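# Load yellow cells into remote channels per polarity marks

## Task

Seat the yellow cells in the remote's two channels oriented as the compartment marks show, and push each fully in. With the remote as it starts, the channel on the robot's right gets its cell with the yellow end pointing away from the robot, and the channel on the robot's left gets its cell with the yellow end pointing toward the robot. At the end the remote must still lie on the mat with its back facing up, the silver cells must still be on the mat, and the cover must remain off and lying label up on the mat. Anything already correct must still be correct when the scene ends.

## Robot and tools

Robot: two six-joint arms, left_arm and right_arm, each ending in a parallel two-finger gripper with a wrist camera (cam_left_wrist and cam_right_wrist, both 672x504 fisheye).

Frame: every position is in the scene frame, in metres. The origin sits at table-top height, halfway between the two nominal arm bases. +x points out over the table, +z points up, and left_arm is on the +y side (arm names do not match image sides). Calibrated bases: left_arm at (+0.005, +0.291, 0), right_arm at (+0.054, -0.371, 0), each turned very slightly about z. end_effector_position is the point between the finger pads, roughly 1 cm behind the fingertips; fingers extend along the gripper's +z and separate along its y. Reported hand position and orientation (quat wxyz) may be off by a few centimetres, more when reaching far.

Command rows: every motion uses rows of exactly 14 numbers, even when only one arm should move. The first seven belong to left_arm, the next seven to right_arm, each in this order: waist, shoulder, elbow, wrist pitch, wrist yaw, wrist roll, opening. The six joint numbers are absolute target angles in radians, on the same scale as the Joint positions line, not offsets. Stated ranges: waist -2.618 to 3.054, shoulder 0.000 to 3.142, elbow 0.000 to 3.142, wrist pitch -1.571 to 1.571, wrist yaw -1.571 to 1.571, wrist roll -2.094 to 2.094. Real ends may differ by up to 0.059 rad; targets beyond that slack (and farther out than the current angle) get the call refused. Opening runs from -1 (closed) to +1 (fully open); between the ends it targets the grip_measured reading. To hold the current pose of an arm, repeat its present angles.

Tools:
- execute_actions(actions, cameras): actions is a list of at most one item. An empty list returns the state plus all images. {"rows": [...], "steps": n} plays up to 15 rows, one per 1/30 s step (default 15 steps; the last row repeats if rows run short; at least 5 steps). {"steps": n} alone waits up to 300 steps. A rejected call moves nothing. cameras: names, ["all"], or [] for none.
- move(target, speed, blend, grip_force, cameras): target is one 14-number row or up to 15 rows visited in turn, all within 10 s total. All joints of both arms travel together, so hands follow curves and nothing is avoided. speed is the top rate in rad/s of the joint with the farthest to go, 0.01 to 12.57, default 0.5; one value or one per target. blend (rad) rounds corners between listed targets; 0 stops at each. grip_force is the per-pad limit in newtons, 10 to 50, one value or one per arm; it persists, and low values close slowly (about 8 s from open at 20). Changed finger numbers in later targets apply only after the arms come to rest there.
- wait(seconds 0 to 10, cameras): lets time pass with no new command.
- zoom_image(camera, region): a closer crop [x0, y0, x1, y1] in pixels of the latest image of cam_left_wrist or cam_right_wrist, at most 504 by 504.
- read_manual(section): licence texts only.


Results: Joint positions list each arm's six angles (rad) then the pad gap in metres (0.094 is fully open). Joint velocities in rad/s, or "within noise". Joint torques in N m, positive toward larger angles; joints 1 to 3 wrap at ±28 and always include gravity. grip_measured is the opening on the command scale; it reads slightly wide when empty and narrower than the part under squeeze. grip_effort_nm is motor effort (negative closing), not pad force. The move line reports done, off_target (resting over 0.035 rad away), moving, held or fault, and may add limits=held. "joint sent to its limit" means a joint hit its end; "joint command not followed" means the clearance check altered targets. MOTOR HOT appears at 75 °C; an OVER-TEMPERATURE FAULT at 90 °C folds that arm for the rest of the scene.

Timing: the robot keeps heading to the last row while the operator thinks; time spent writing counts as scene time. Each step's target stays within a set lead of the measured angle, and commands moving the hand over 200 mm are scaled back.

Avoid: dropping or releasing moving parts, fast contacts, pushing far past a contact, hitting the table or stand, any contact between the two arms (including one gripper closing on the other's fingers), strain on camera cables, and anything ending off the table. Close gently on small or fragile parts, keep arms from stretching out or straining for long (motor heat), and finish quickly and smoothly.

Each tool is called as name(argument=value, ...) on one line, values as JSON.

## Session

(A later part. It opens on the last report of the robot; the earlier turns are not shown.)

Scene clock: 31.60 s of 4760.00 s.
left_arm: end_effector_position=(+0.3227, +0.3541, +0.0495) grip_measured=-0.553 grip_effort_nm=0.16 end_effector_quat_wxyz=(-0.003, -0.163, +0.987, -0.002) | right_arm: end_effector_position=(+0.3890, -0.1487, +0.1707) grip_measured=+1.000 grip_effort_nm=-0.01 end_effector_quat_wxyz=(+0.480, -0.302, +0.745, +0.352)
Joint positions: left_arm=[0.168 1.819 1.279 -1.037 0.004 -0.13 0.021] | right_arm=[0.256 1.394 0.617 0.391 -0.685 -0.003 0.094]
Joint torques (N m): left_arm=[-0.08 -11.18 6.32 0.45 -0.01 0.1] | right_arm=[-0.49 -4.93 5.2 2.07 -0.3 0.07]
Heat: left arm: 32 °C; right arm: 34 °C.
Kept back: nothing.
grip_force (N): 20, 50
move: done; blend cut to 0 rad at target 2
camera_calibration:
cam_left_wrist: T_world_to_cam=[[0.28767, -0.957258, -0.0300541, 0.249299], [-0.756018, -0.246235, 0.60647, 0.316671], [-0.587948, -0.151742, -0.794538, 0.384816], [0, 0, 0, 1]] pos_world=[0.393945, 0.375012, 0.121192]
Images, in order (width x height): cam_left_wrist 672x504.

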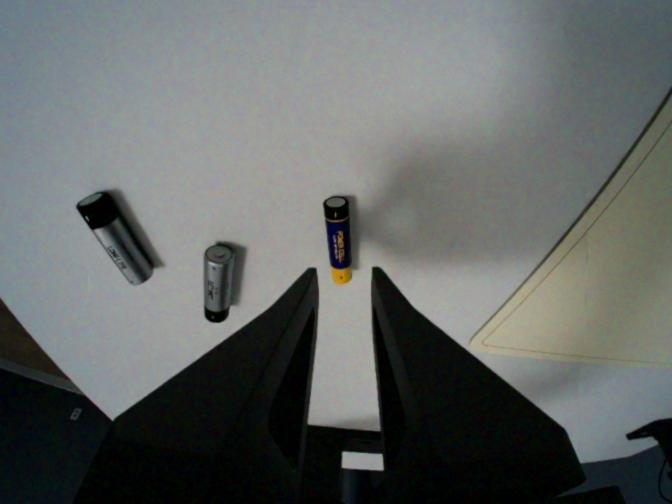

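move(target=[[0.183,1.80,1.24,-0.99,0.004,-0.171,-0.58,0.25,1.4,0.6,0.4,-0.7,0,1],[0.183,1.869,1.189,-0.904,0.004,-0.171,-0.58,0.25,1.4,0.6,0.4,-0.7,0,1]], speed=0.15, cameras=["cam_left_wrist"])

zoom_image(camera="cam_left_wrist", region=[250, 190, 450, 350])

Scene clock: 34.17 s of 4760.00 s.
left_arm: end_effector_position=(+0.3202, +0.3566, +0.0193) grip_measured=-0.577 grip_effort_nm=-0.15 end_effector_quat_wxyz=(-0.004, -0.184, +0.983, -0.002) | right_arm: end_effector_position=(+0.3890, -0.1487, +0.1707) grip_measured=+1.000 grip_effort_nm=-0.01 end_effector_quat_wxyz=(+0.480, -0.302, +0.745, +0.352)
Joint positions: left_arm=[0.177 1.854 1.197 -0.922 0.004 -0.164 0.02] | right_arm=[0.256 1.394 0.617 0.391 -0.685 -0.003 0.094]
Joint torques (N m): left_arm=[0.47 -7.27 6.2 0.45 0.04 -0.05] | right_arm=[-0.47 -4.93 5.19 2.07 -0.3 0.08]
Heat: left arm: 32 °C; right arm: 35 °C.
Kept back: nothing.
grip_force (N): 20, 50
move: done
camera_calibration:
cam_left_wrist: T_world_to_cam=[[0.328596, -0.943972, -0.0306895, 0.233697], [-0.742769, -0.278355, 0.608943, 0.340799], [-0.583368, -0.177301, -0.79262, 0.367315], [0, 0, 0, 1]] pos_world=[0.390623, 0.380592, 0.090786]
Images, in order (width x height): cam_left_wrist 672x504.

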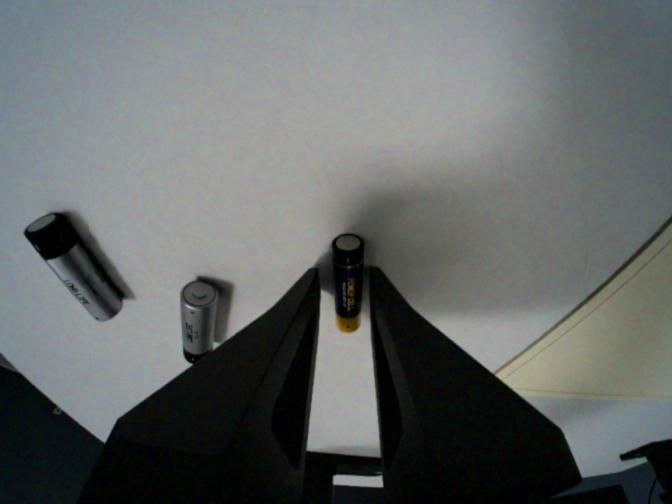

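Scaled by 2.520 from the camera's 672x504 image, which has a finer 960x720 frame.

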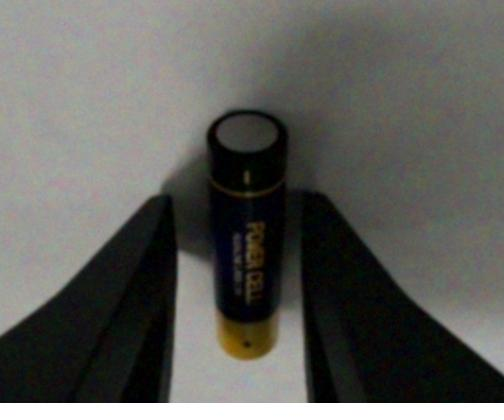

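move(target=[0.183,1.869,1.189,-0.904,0.004,-0.171,-0.86,0.25,1.4,0.6,0.4,-0.7,0,1], grip_force=[20,50], cameras=["cam_left_wrist"])

zoom_image(camera="cam_left_wrist", region=[250, 190, 450, 350])

Scene clock: 35.47 s of 4760.00 s.
left_arm: end_effector_position=(+0.3203, +0.3566, +0.0193) grip_measured=-0.771 grip_effort_nm=-0.44 end_effector_quat_wxyz=(-0.004, -0.184, +0.983, -0.002) | right_arm: end_effector_position=(+0.3890, -0.1487, +0.1707) grip_measured=+1.000 grip_effort_nm=-0.01 end_effector_quat_wxyz=(+0.480, -0.302, +0.745, +0.352)
Joint positions: left_arm=[0.177 1.854 1.197 -0.922 0.004 -0.164 0.011] | right_arm=[0.256 1.394 0.617 0.391 -0.685 -0.003 0.094]
Joint torques (N m): left_arm=[0.5 -7.25 6.24 0.47 0 -0.05] | right_arm=[-0.47 -4.93 5.18 2.07 -0.3 0.07]
Heat: left arm: 32 °C; right arm: 35 °C.
Kept back: nothing.
grip_force (N): 20, 50
move: done
camera_calibration:
cam_left_wrist: T_world_to_cam=[[0.32863, -0.943959, -0.0307047, 0.233648], [-0.742974, -0.278457, 0.608647, 0.341018], [-0.583088, -0.177207, -0.792847, 0.367249], [0, 0, 0, 1]] pos_world=[0.390722, 0.380592, 0.0907867]
Images, in order (width x height): cam_left_wrist 672x504.

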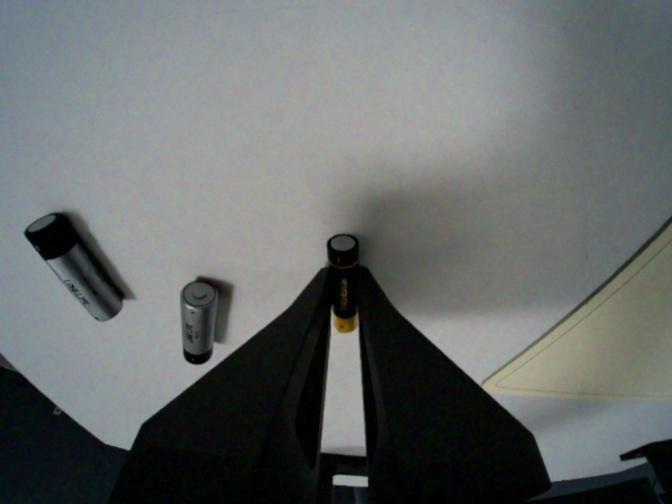

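Scaled by 2.520 from the camera's 672x504 image, which has a finer 960x720 frame.

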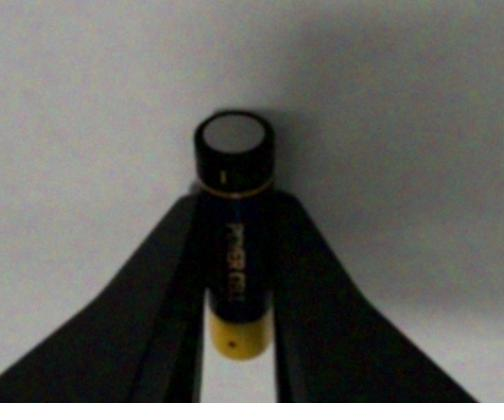

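move(target=[[0.15,1.75,1.40,-1.22,0.004,-0.2,-0.86,0.25,1.4,0.6,0.4,-0.7,0,1],[-0.3,2.2,2.12,-1.49,0.004,-0.55,-0.86,0.25,1.4,0.6,0.4,-0.7,0,1],[-0.6393,2.430,2.229,-1.381,0.002,-0.905,-0.86,0.25,1.4,0.6,0.4,-0.7,0,1]], blend=[0.12,0.15,0], speed=[0.6,0.9,0.6], cameras=["all"])

zoom_image(camera="cam_left_wrist", region=[230, 160, 450, 380])

zoom_image(camera="cam_right_wrist", region=[260, 200, 340, 280])

Scene clock: 38.53 s of 4760.00 s.
left_arm: end_effector_position=(+0.3810, +0.0243, +0.0518) grip_measured=-0.772 grip_effort_nm=-0.47 end_effector_quat_wxyz=(-0.015, -0.140, +0.990, +0.008) | right_arm: end_effector_position=(+0.3890, -0.1487, +0.1707) grip_measured=+1.000 grip_effort_nm=-0.01 end_effector_quat_wxyz=(+0.480, -0.302, +0.745, +0.352)
Joint positions: left_arm=[-0.644 2.413 2.204 -1.394 0.008 -0.896 0.011] | right_arm=[0.256 1.394 0.617 0.391 -0.685 -0.003 0.094]
Joint torques (N m): left_arm=[0.31 -12.07 10.02 0.32 -0.07 -0.07] | right_arm=[-0.47 -4.93 5.19 2.07 -0.3 0.07]
Heat: left arm: 32 °C; right arm: 35 °C.
Kept back: nothing.
grip_force (N): 20, 50
move: done
camera_calibration:
cam_left_wrist: T_world_to_cam=[[0.242521, -0.968723, -0.0525331, -0.0644327], [-0.750593, -0.221668, 0.622473, 0.27473], [-0.614649, -0.111532, -0.780876, 0.379379], [0, 0, 0, 1]] pos_world=[0.455022, 0.0407941, 0.121852]
cam_right_wrist: T_world_to_cam=[[0.80218, -0.533717, -0.267682, -0.342645], [-0.581555, -0.596825, -0.552805, 0.244751], [0.135282, 0.599121, -0.789147, 0.267173], [0, 0, 0, 1]] pos_world=[0.381055, -0.196871, 0.254418]

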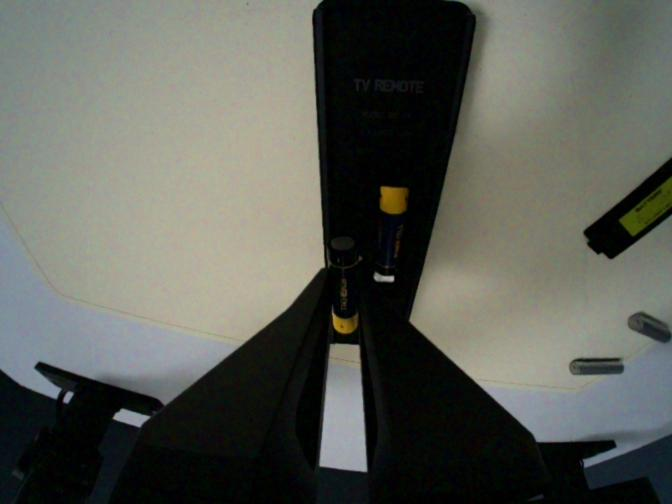

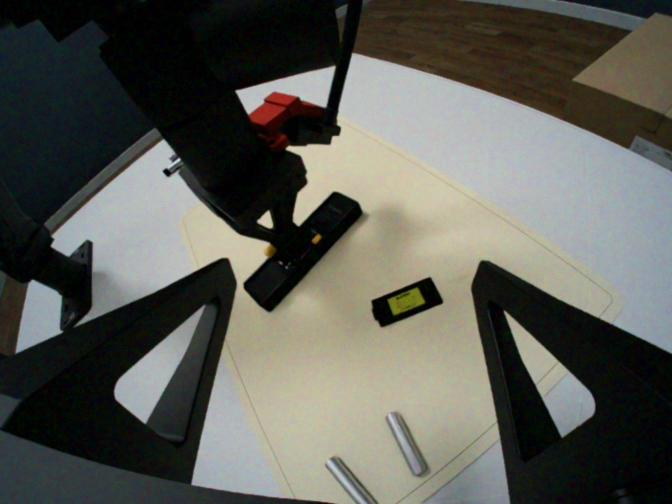

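Scaled by 2.291 from the camera's 672x504 image, which has a finer 960x720 frame.

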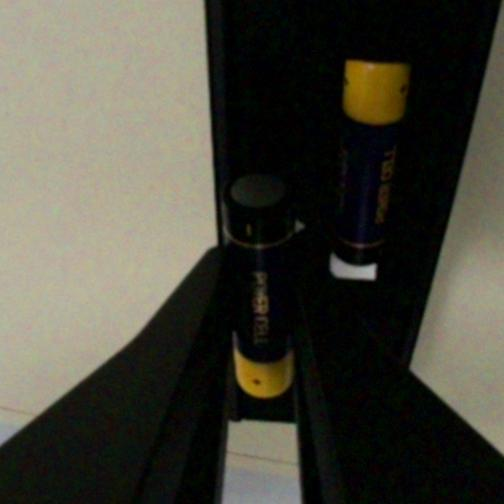

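Scaled by 6.300 from the camera's 672x504 image, which has a finer 960x720 frame.

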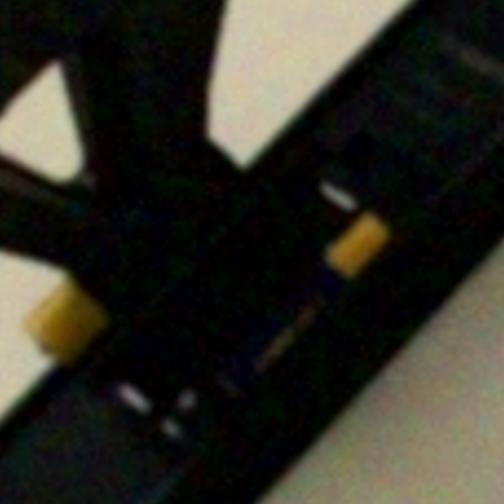

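move(target=[[-0.612,2.469,2.262,-1.36,0.002,-0.882,-0.86,0.25,1.4,0.6,0.4,-0.7,0,1],[-0.6397,2.469,2.262,-1.350,0.002,-0.882,-0.86,0.25,1.4,0.6,0.4,-0.7,0,1]], speed=0.25, cameras=["all"])

zoom_image(camera="cam_left_wrist", region=[230, 160, 450, 380])

zoom_image(camera="cam_right_wrist", region=[260, 200, 340, 280])

Scene clock: 40.87 s of 4760.00 s.
left_arm: end_effector_position=(+0.3934, +0.0194, +0.0449) grip_measured=-0.772 grip_effort_nm=-0.47 end_effector_quat_wxyz=(-0.004, -0.139, +0.990, -0.002) | right_arm: end_effector_position=(+0.3890, -0.1487, +0.1707) grip_measured=+1.000 grip_effort_nm=-0.01 end_effector_quat_wxyz=(+0.480, -0.302, +0.745, +0.352)
Joint positions: left_arm=[-0.637 2.445 2.235 -1.363 0.008 -0.887 0.011] | right_arm=[0.256 1.394 0.617 0.391 -0.685 -0.003 0.094]
Joint torques (N m): left_arm=[-0.25 -11.74 10.28 0.39 -0.08 0.08] | right_arm=[-0.47 -4.93 5.19 2.07 -0.3 0.07]
Heat: left arm: 32 °C; right arm: 35 °C.
Kept back: nothing.
grip_force (N): 20, 50
move: done
camera_calibration:
cam_left_wrist: T_world_to_cam=[[0.241662, -0.969891, -0.0301867, -0.07318], [-0.765806, -0.209732, 0.60791, 0.293409], [-0.595937, -0.123791, -0.793432, 0.37453], [0, 0, 0, 1]] pos_world=[0.465575, 0.0369241, 0.116589]
cam_right_wrist: T_world_to_cam=[[0.80218, -0.533717, -0.267682, -0.342645], [-0.581555, -0.596825, -0.552805, 0.244751], [0.135282, 0.599121, -0.789147, 0.267173], [0, 0, 0, 1]] pos_world=[0.381055, -0.196871, 0.254418]

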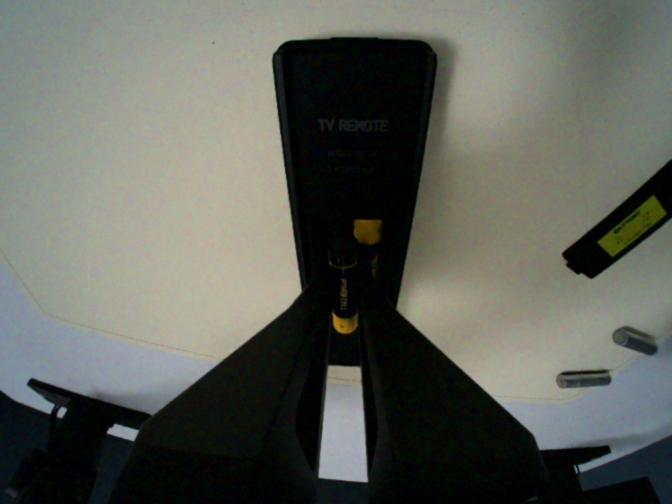

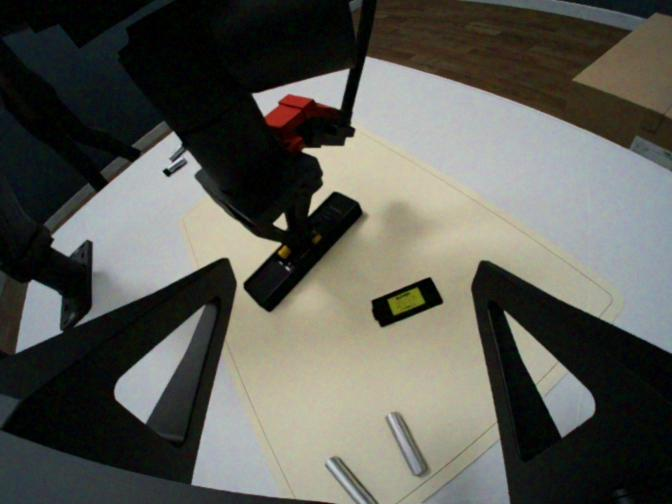

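Scaled by 2.291 from the camera's 672x504 image, which has a finer 960x720 frame.

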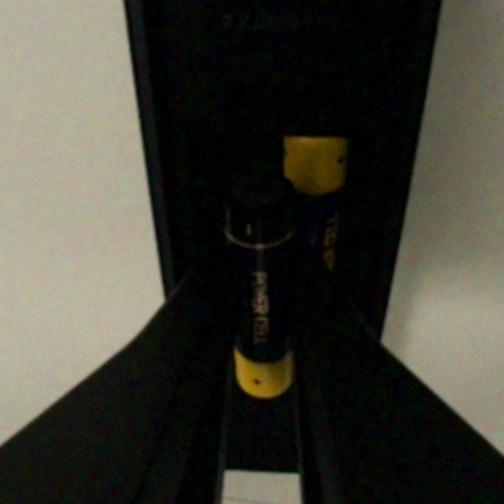

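Scaled by 6.300 from the camera's 672x504 image, which has a finer 960x720 frame.

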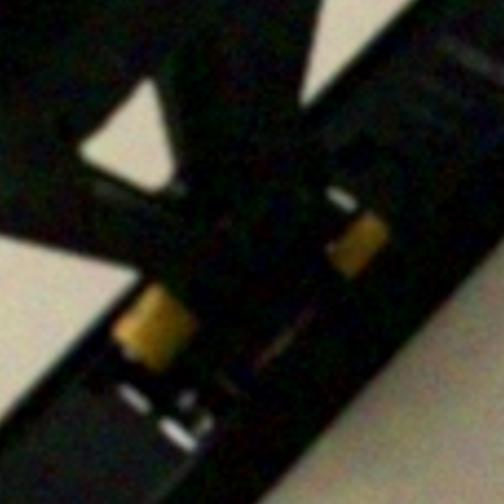

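move(target=[[-0.605,2.469,2.262,-1.370,0.002,-0.882,-0.86,0.25,1.4,0.6,0.4,-0.7,0,1],[-0.6335,2.469,2.255,-1.370,0.002,-0.882,-0.86,0.25,1.4,0.6,0.4,-0.7,0,1],[-0.6335,2.469,2.202,-1.332,0.002,-0.882,-0.86,0.25,1.4,0.6,0.4,-0.7,0,1]], speed=0.2, cameras=["all"])

zoom_image(camera="cam_left_wrist", region=[230, 160, 450, 380])

zoom_image(camera="cam_right_wrist", region=[260, 200, 340, 280])

Scene clock: 43.67 s of 4760.00 s.
left_arm: end_effector_position=(+0.3942, +0.0223, +0.0394) grip_measured=-0.772 grip_effort_nm=-0.47 end_effector_quat_wxyz=(-0.005, -0.142, +0.990, -0.001) | right_arm: end_effector_position=(+0.3890, -0.1487, +0.1707) grip_measured=+1.000 grip_effort_nm=-0.01 end_effector_quat_wxyz=(+0.480, -0.302, +0.745, +0.352)
Joint positions: left_arm=[-0.631 2.445 2.212 -1.345 0.008 -0.887 0.011] | right_arm=[0.256 1.394 0.617 0.391 -0.685 -0.003 0.094]
Joint torques (N m): left_arm=[-0.2 -11.71 6.57 0.4 -0.05 0.07] | right_arm=[-0.49 -4.93 5.19 2.07 -0.3 0.07]
Heat: left arm: 32 °C; right arm: 36 °C.
Kept back: nothing.
grip_force (N): 20, 50
move: done
camera_calibration:
cam_left_wrist: T_world_to_cam=[[0.247537, -0.968303, -0.033393, -0.0729372], [-0.762374, -0.215931, 0.610049, 0.29679], [-0.597923, -0.125552, -0.79166, 0.371719], [0, 0, 0, 1]] pos_world=[0.466579, 0.0401308, 0.110783]
cam_right_wrist: T_world_to_cam=[[0.80218, -0.533717, -0.267682, -0.342645], [-0.581555, -0.596825, -0.552805, 0.244751], [0.135282, 0.599121, -0.789147, 0.267173], [0, 0, 0, 1]] pos_world=[0.381055, -0.196871, 0.254418]

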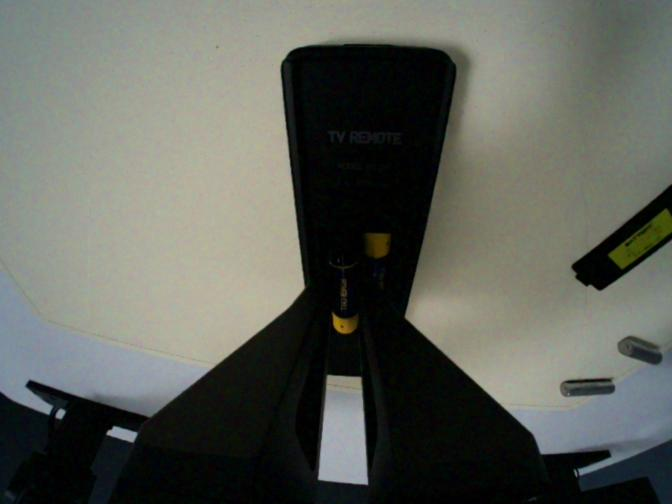

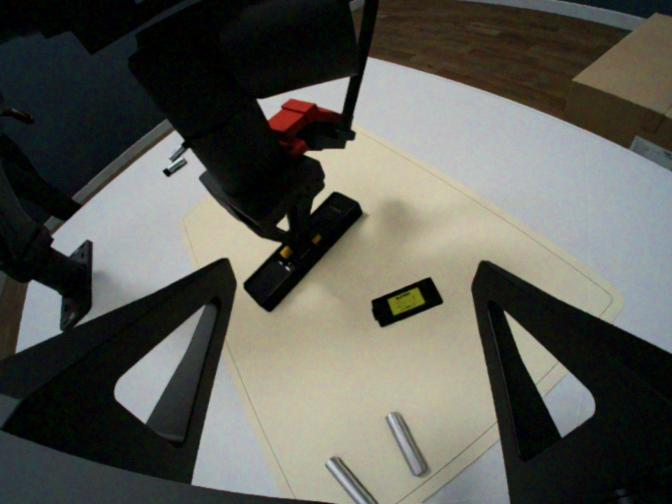

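Scaled by 2.291 from the camera's 672x504 image, which has a finer 960x720 frame.

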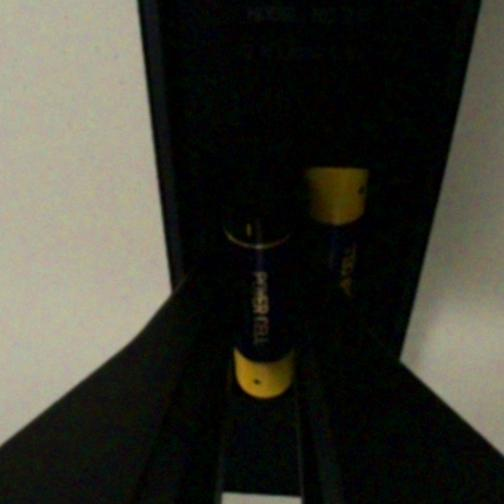

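Scaled by 6.300 from the camera's 672x504 image, which has a finer 960x720 frame.

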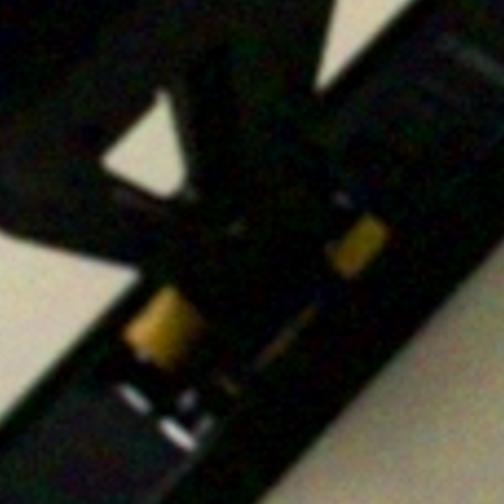

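move(target=[-0.6335,2.469,2.202,-1.332,0.002,-0.882,-0.69,0.25,1.4,0.6,0.4,-0.7,0,1], grip_force=[20,50], cameras=["all"])

zoom_image(camera="cam_left_wrist", region=[230, 160, 450, 380])

zoom_image(camera="cam_right_wrist", region=[260, 200, 340, 280])

Scene clock: 44.53 s of 4760.00 s.
left_arm: end_effector_position=(+0.3946, +0.0220, +0.0394) grip_measured=-0.693 grip_effort_nm=0.17 end_effector_quat_wxyz=(-0.005, -0.142, +0.990, -0.001) | right_arm: end_effector_position=(+0.3891, -0.1487, +0.1707) grip_measured=+1.000 grip_effort_nm=-0.01 end_effector_quat_wxyz=(+0.480, -0.302, +0.744, +0.352)
Joint positions: left_arm=[-0.631 2.445 2.212 -1.343 0.008 -0.887 0.014] | right_arm=[0.256 1.394 0.617 0.391 -0.685 -0.003 0.094]
Joint torques (N m): left_arm=[-0.21 -11.67 6.58 0.37 -0.05 0.1] | right_arm=[-0.47 -4.93 5.19 2.06 -0.3 0.08]
Heat: left arm: 32 °C; right arm: 36 °C.
Kept back: nothing.
grip_force (N): 20, 50
move: done
camera_calibration:
cam_left_wrist: T_world_to_cam=[[0.247519, -0.968355, -0.0319793, -0.0733453], [-0.763326, -0.215227, 0.609107, 0.297432], [-0.596715, -0.126355, -0.792443, 0.371508], [0, 0, 0, 1]] pos_world=[0.466876, 0.0399328, 0.110886]
cam_right_wrist: T_world_to_cam=[[0.802268, -0.5337, -0.267452, -0.342734], [-0.581365, -0.596751, -0.553085, 0.244765], [0.13558, 0.599209, -0.789029, 0.267047], [0, 0, 0, 1]] pos_world=[0.381056, -0.196871, 0.254419]

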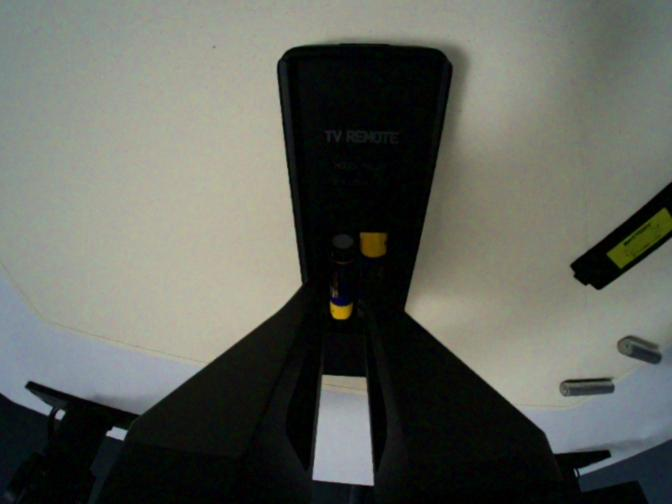

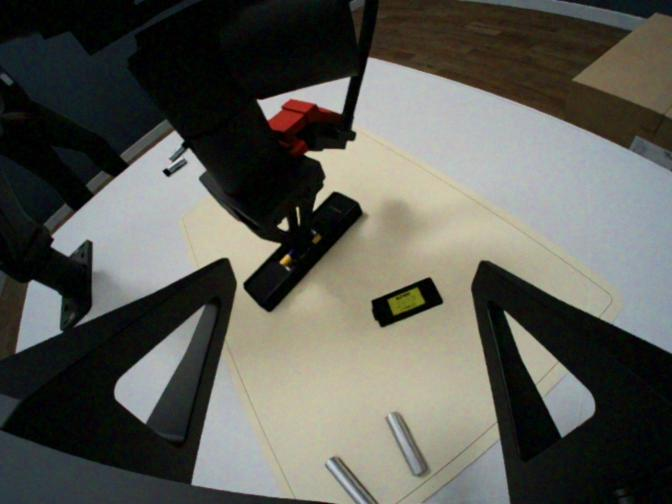

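Scaled by 2.291 from the camera's 672x504 image, which has a finer 960x720 frame.

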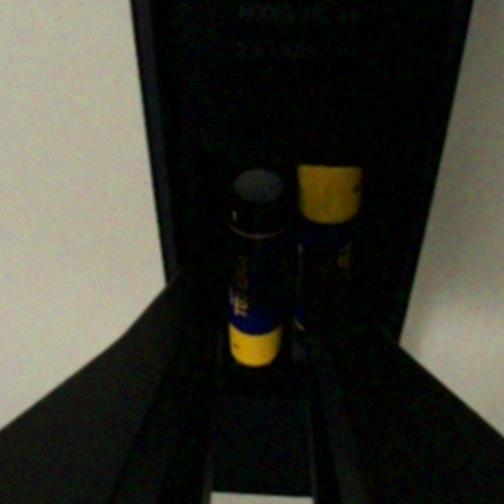

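Scaled by 6.300 from the camera's 672x504 image, which has a finer 960x720 frame.

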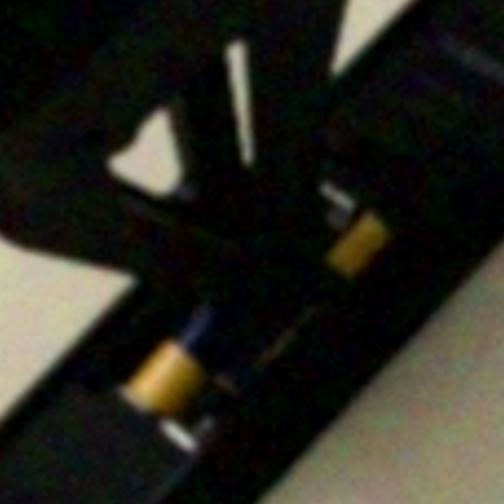

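move(target=[[-0.6335,2.469,2.29,-1.41,0.002,-0.882,-0.69,0.25,1.4,0.6,0.4,-0.7,0,1],[-0.6335,2.469,2.28,-1.405,0.002,-0.882,-1,0.25,1.4,0.6,0.4,-0.7,0,1],[-0.6335,2.469,2.205,-1.335,0.002,-0.882,-1,0.25,1.4,0.6,0.4,-0.7,0,1]], speed=0.2, cameras=["all"])

zoom_image(camera="cam_left_wrist", region=[230, 160, 450, 380])

zoom_image(camera="cam_right_wrist", region=[260, 200, 340, 280])

Scene clock: 48.67 s of 4760.00 s.
left_arm: end_effector_position=(+0.3940, +0.0225, +0.0399) grip_measured=-0.986 grip_effort_nm=-0.47 end_effector_quat_wxyz=(-0.006, -0.142, +0.990, +0.000) | right_arm: end_effector_position=(+0.3891, -0.1487, +0.1707) grip_measured=+1.000 grip_effort_nm=-0.01 end_effector_quat_wxyz=(+0.480, -0.302, +0.744, +0.352)
Joint positions: left_arm=[-0.631 2.445 2.215 -1.349 0.008 -0.887 0.001] | right_arm=[0.256 1.394 0.617 0.391 -0.685 -0.003 0.094]
Joint torques (N m): left_arm=[-0.16 -11.82 6.68 0.4 -0.03 0.09] | right_arm=[-0.47 -4.93 5.19 2.07 -0.3 0.07]
Heat: left arm: 32 °C; right arm: 36 °C.
Kept back: nothing.
grip_force (N): 20, 50
move: done
camera_calibration:
cam_left_wrist: T_world_to_cam=[[0.247522, -0.968277, -0.0342413, -0.0727003], [-0.761812, -0.216336, 0.610608, 0.296124], [-0.598645, -0.125053, -0.791193, 0.372333], [0, 0, 0, 1]] pos_world=[0.466481, 0.0402296, 0.111282]
cam_right_wrist: T_world_to_cam=[[0.802268, -0.5337, -0.267452, -0.342734], [-0.581365, -0.596751, -0.553085, 0.244765], [0.13558, 0.599209, -0.789029, 0.267047], [0, 0, 0, 1]] pos_world=[0.381056, -0.196871, 0.254419]

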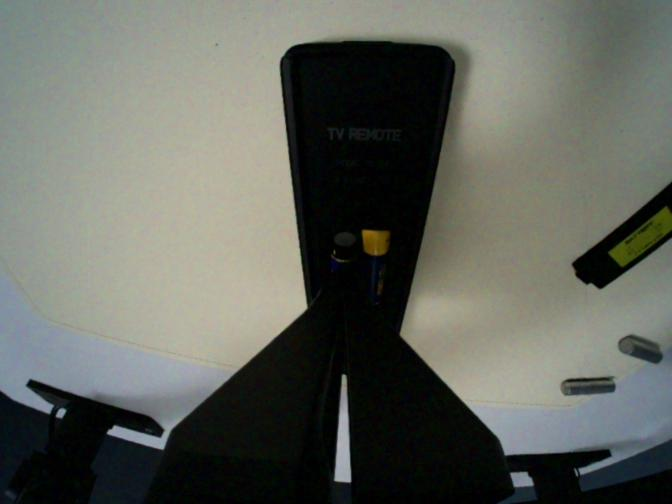

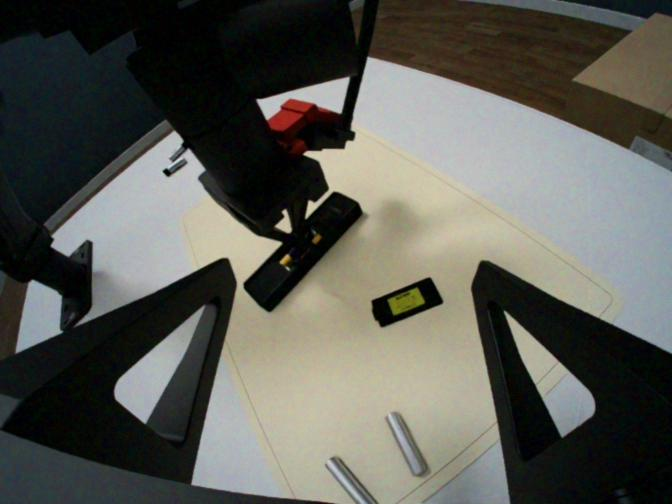

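Scaled by 2.291 from the camera's 672x504 image, which has a finer 960x720 frame.

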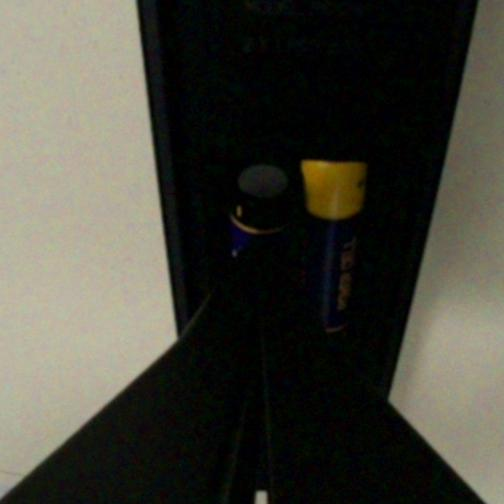

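Scaled by 6.300 from the camera's 672x504 image, which has a finer 960x720 frame.

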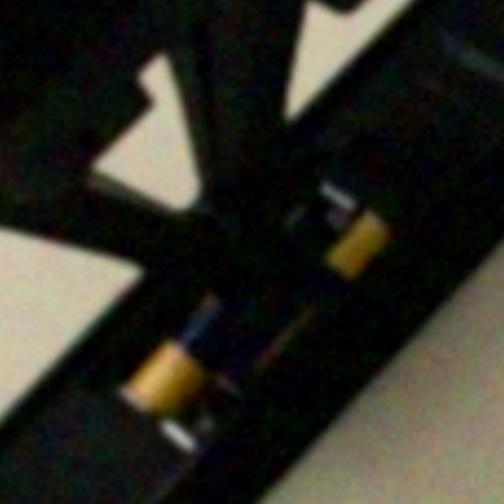

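move(target=[[-0.6335,2.469,2.185,-1.315,0.002,-0.882,-1,0.25,1.4,0.6,0.4,-0.7,0,1]], speed=0.1)

move(target=[[-0.6335,2.469,2.15,-1.283,0.002,-0.882,-1,0.25,1.4,0.6,0.4,-0.7,0,1]], speed=0.1, cameras=["all"])

zoom_image(camera="cam_left_wrist", region=[230, 160, 450, 380])

zoom_image(camera="cam_right_wrist", region=[260, 200, 340, 280])

Scene clock: 51.43 s of 4760.00 s.
left_arm: end_effector_position=(+0.3941, +0.0224, +0.0365) grip_measured=-0.986 grip_effort_nm=-0.47 end_effector_quat_wxyz=(-0.005, -0.142, +0.990, -0.001) | right_arm: end_effector_position=(+0.3891, -0.1487, +0.1707) grip_measured=+1.000 grip_effort_nm=-0.01 end_effector_quat_wxyz=(+0.480, -0.302, +0.744, +0.352)
Joint positions: left_arm=[-0.631 2.445 2.201 -1.334 0.008 -0.887 0.001] | right_arm=[0.256 1.394 0.617 0.391 -0.685 -0.003 0.094]
Joint torques (N m): left_arm=[-0.16 -11.73 6.06 0.48 -0.07 0.07] | right_arm=[-0.47 -4.93 5.19 2.07 -0.3 0.07]
Heat: left arm: 32 °C; right arm: 36 °C.
Kept back: nothing.
grip_force (N): 20, 50
move: done

Scene clock: 52.17 s of 4760.00 s.
left_arm: end_effector_position=(+0.3940, +0.0225, +0.0351) grip_measured=-0.986 grip_effort_nm=-0.47 end_effector_quat_wxyz=(-0.005, -0.142, +0.990, -0.001) | right_arm: end_effector_position=(+0.3891, -0.1487, +0.1707) grip_measured=+1.000 grip_effort_nm=-0.01 end_effector_quat_wxyz=(+0.480, -0.302, +0.744, +0.352)
Joint positions: left_arm=[-0.631 2.443 2.191 -1.326 0.008 -0.887 0.001] | right_arm=[0.256 1.394 0.617 0.391 -0.685 -0.003 0.094]
Joint torques (N m): left_arm=[-0.13 -11.45 3.74 0.73 -0.05 0.09] | right_arm=[-0.47 -4.92 5.2 2.06 -0.3 0.08]
Heat: left arm: 32 °C; right arm: 36 °C.
Kept back: nothing.
grip_force (N): 20, 50
move: off_target (left_arm); left_arm: the wrist pitch is farthest, 0.043 rad from its target
camera_calibration:
cam_left_wrist: T_world_to_cam=[[0.247506, -0.968322, -0.0330537, -0.0728579], [-0.762533, -0.215725, 0.609923, 0.299383], [-0.597732, -0.125755, -0.791771, 0.368152], [0, 0, 0, 1]] pos_world=[0.466378, 0.0403313, 0.106484]
cam_right_wrist: T_world_to_cam=[[0.802268, -0.5337, -0.267452, -0.342734], [-0.581365, -0.596751, -0.553085, 0.244765], [0.13558, 0.599209, -0.789029, 0.267047], [0, 0, 0, 1]] pos_world=[0.381056, -0.196871, 0.254419]

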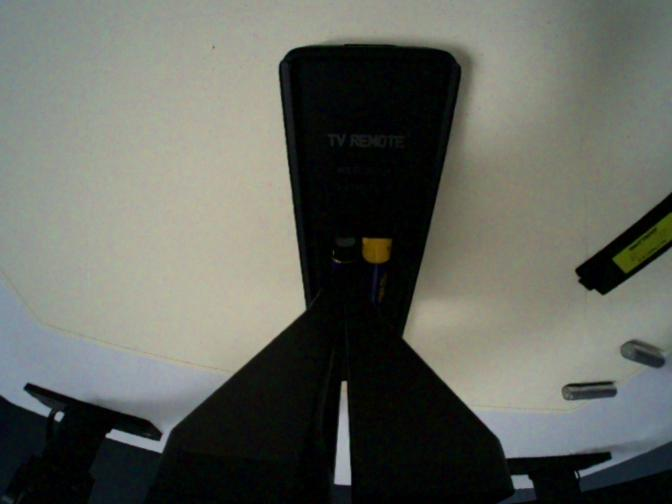

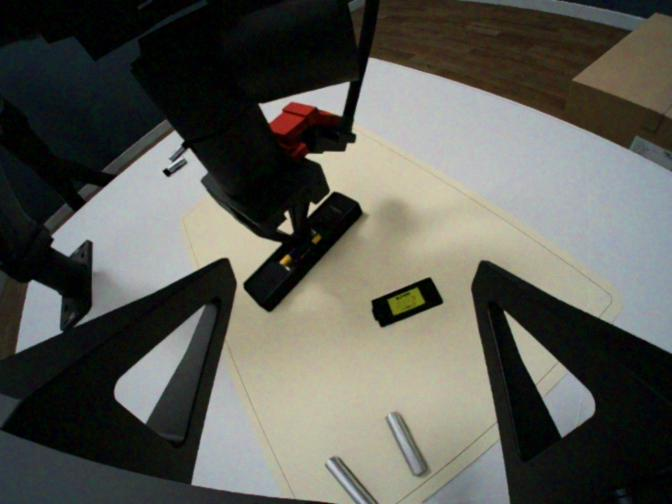

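Scaled by 2.291 from the camera's 672x504 image, which has a finer 960x720 frame.

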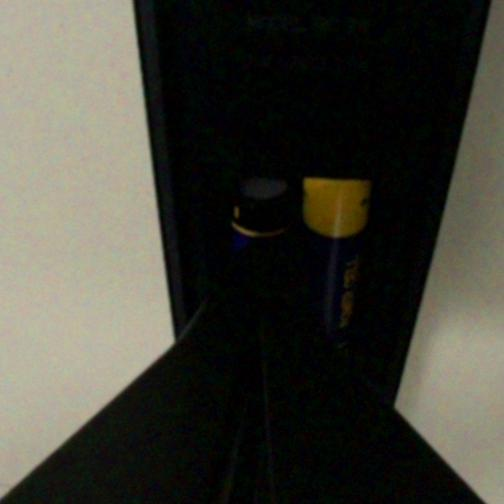

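Scaled by 6.300 from the camera's 672x504 image, which has a finer 960x720 frame.

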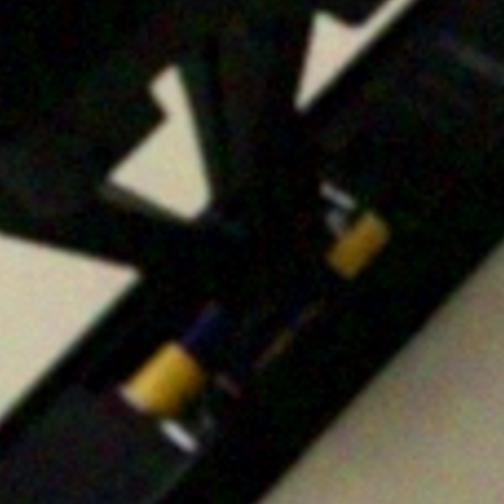

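move(target=[[-0.6335,2.469,2.28,-1.40,0.002,-0.882,-1,0.25,1.4,0.6,0.4,-0.7,0,1],[-0.50,2.46,2.38,-1.48,0.002,-0.75,-1,0.25,1.4,0.6,0.4,-0.7,0,1]], speed=0.5, cameras=["all"])

zoom_image(camera="cam_left_wrist", region=[370, 190, 500, 350])

zoom_image(camera="cam_right_wrist", region=[260, 200, 340, 280])

Scene clock: 54.53 s of 4760.00 s.
left_arm: end_effector_position=(+0.4299, +0.0760, +0.0755) grip_measured=-0.986 grip_effort_nm=-0.47 end_effector_quat_wxyz=(+0.006, -0.144, +0.990, -0.006) | right_arm: end_effector_position=(+0.3891, -0.1487, +0.1707) grip_measured=+1.000 grip_effort_nm=-0.01 end_effector_quat_wxyz=(+0.480, -0.302, +0.744, +0.352)
Joint positions: left_arm=[-0.497 2.447 2.36 -1.467 0.004 -0.757 0.001] | right_arm=[0.256 1.394 0.617 0.391 -0.685 -0.003 0.094]
Joint velocities: left_arm=[0.007 -0.007 -0.007 -0.183 0.007 -0.022 0] | right_arm=[within noise]
Joint torques (N m): left_arm=[-0.32 -12.67 9.59 0.17 -0.02 0.08] | right_arm=[-0.49 -4.93 5.19 2.07 -0.3 0.08]
Heat: left arm: 32 °C; right arm: 36 °C.
Kept back: nothing.
grip_force (N): 20, 50
move: done
camera_calibration:
cam_left_wrist: T_world_to_cam=[[0.251459, -0.967671, -0.0195265, -0.0313959], [-0.775745, -0.213567, 0.593809, 0.320442], [-0.578782, -0.134171, -0.804369, 0.421842], [0, 0, 0, 1]] pos_world=[0.50063, 0.0946537, 0.148422]
cam_right_wrist: T_world_to_cam=[[0.802268, -0.5337, -0.267452, -0.342734], [-0.581365, -0.596751, -0.553085, 0.244765], [0.13558, 0.599209, -0.789029, 0.267047], [0, 0, 0, 1]] pos_world=[0.381056, -0.196871, 0.254419]

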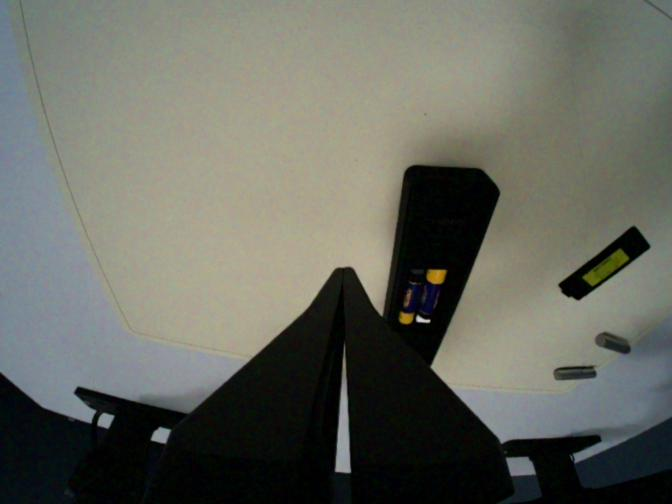

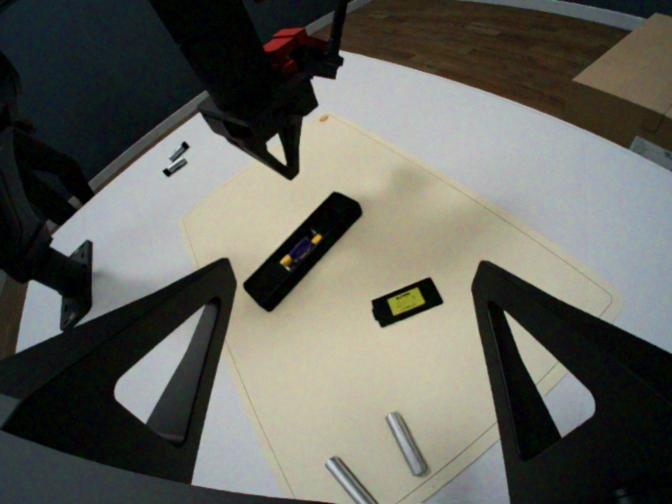

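Scaled by 3.150 from the camera's 672x504 image, which has a finer 960x720 frame.

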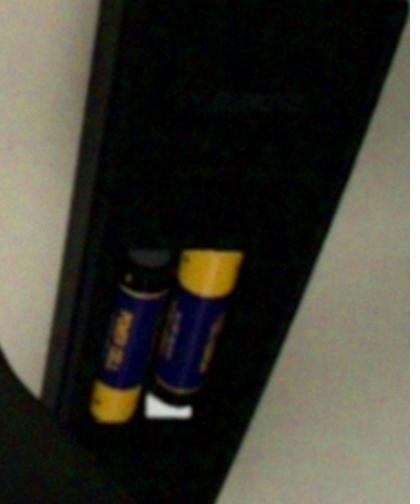

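Scaled by 6.300 from the camera's 672x504 image, which has a finer 960x720 frame.

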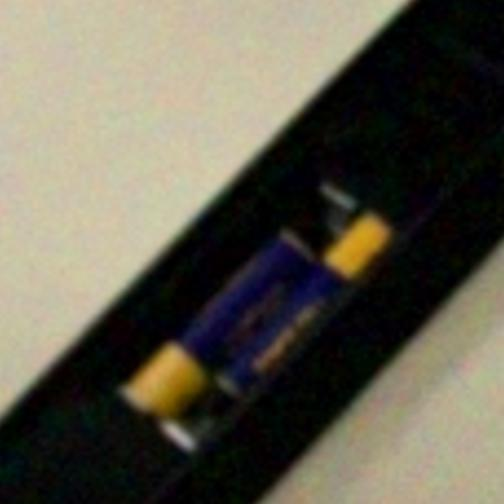

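finished_scene(scene=2)

The scene is finished: the task was done.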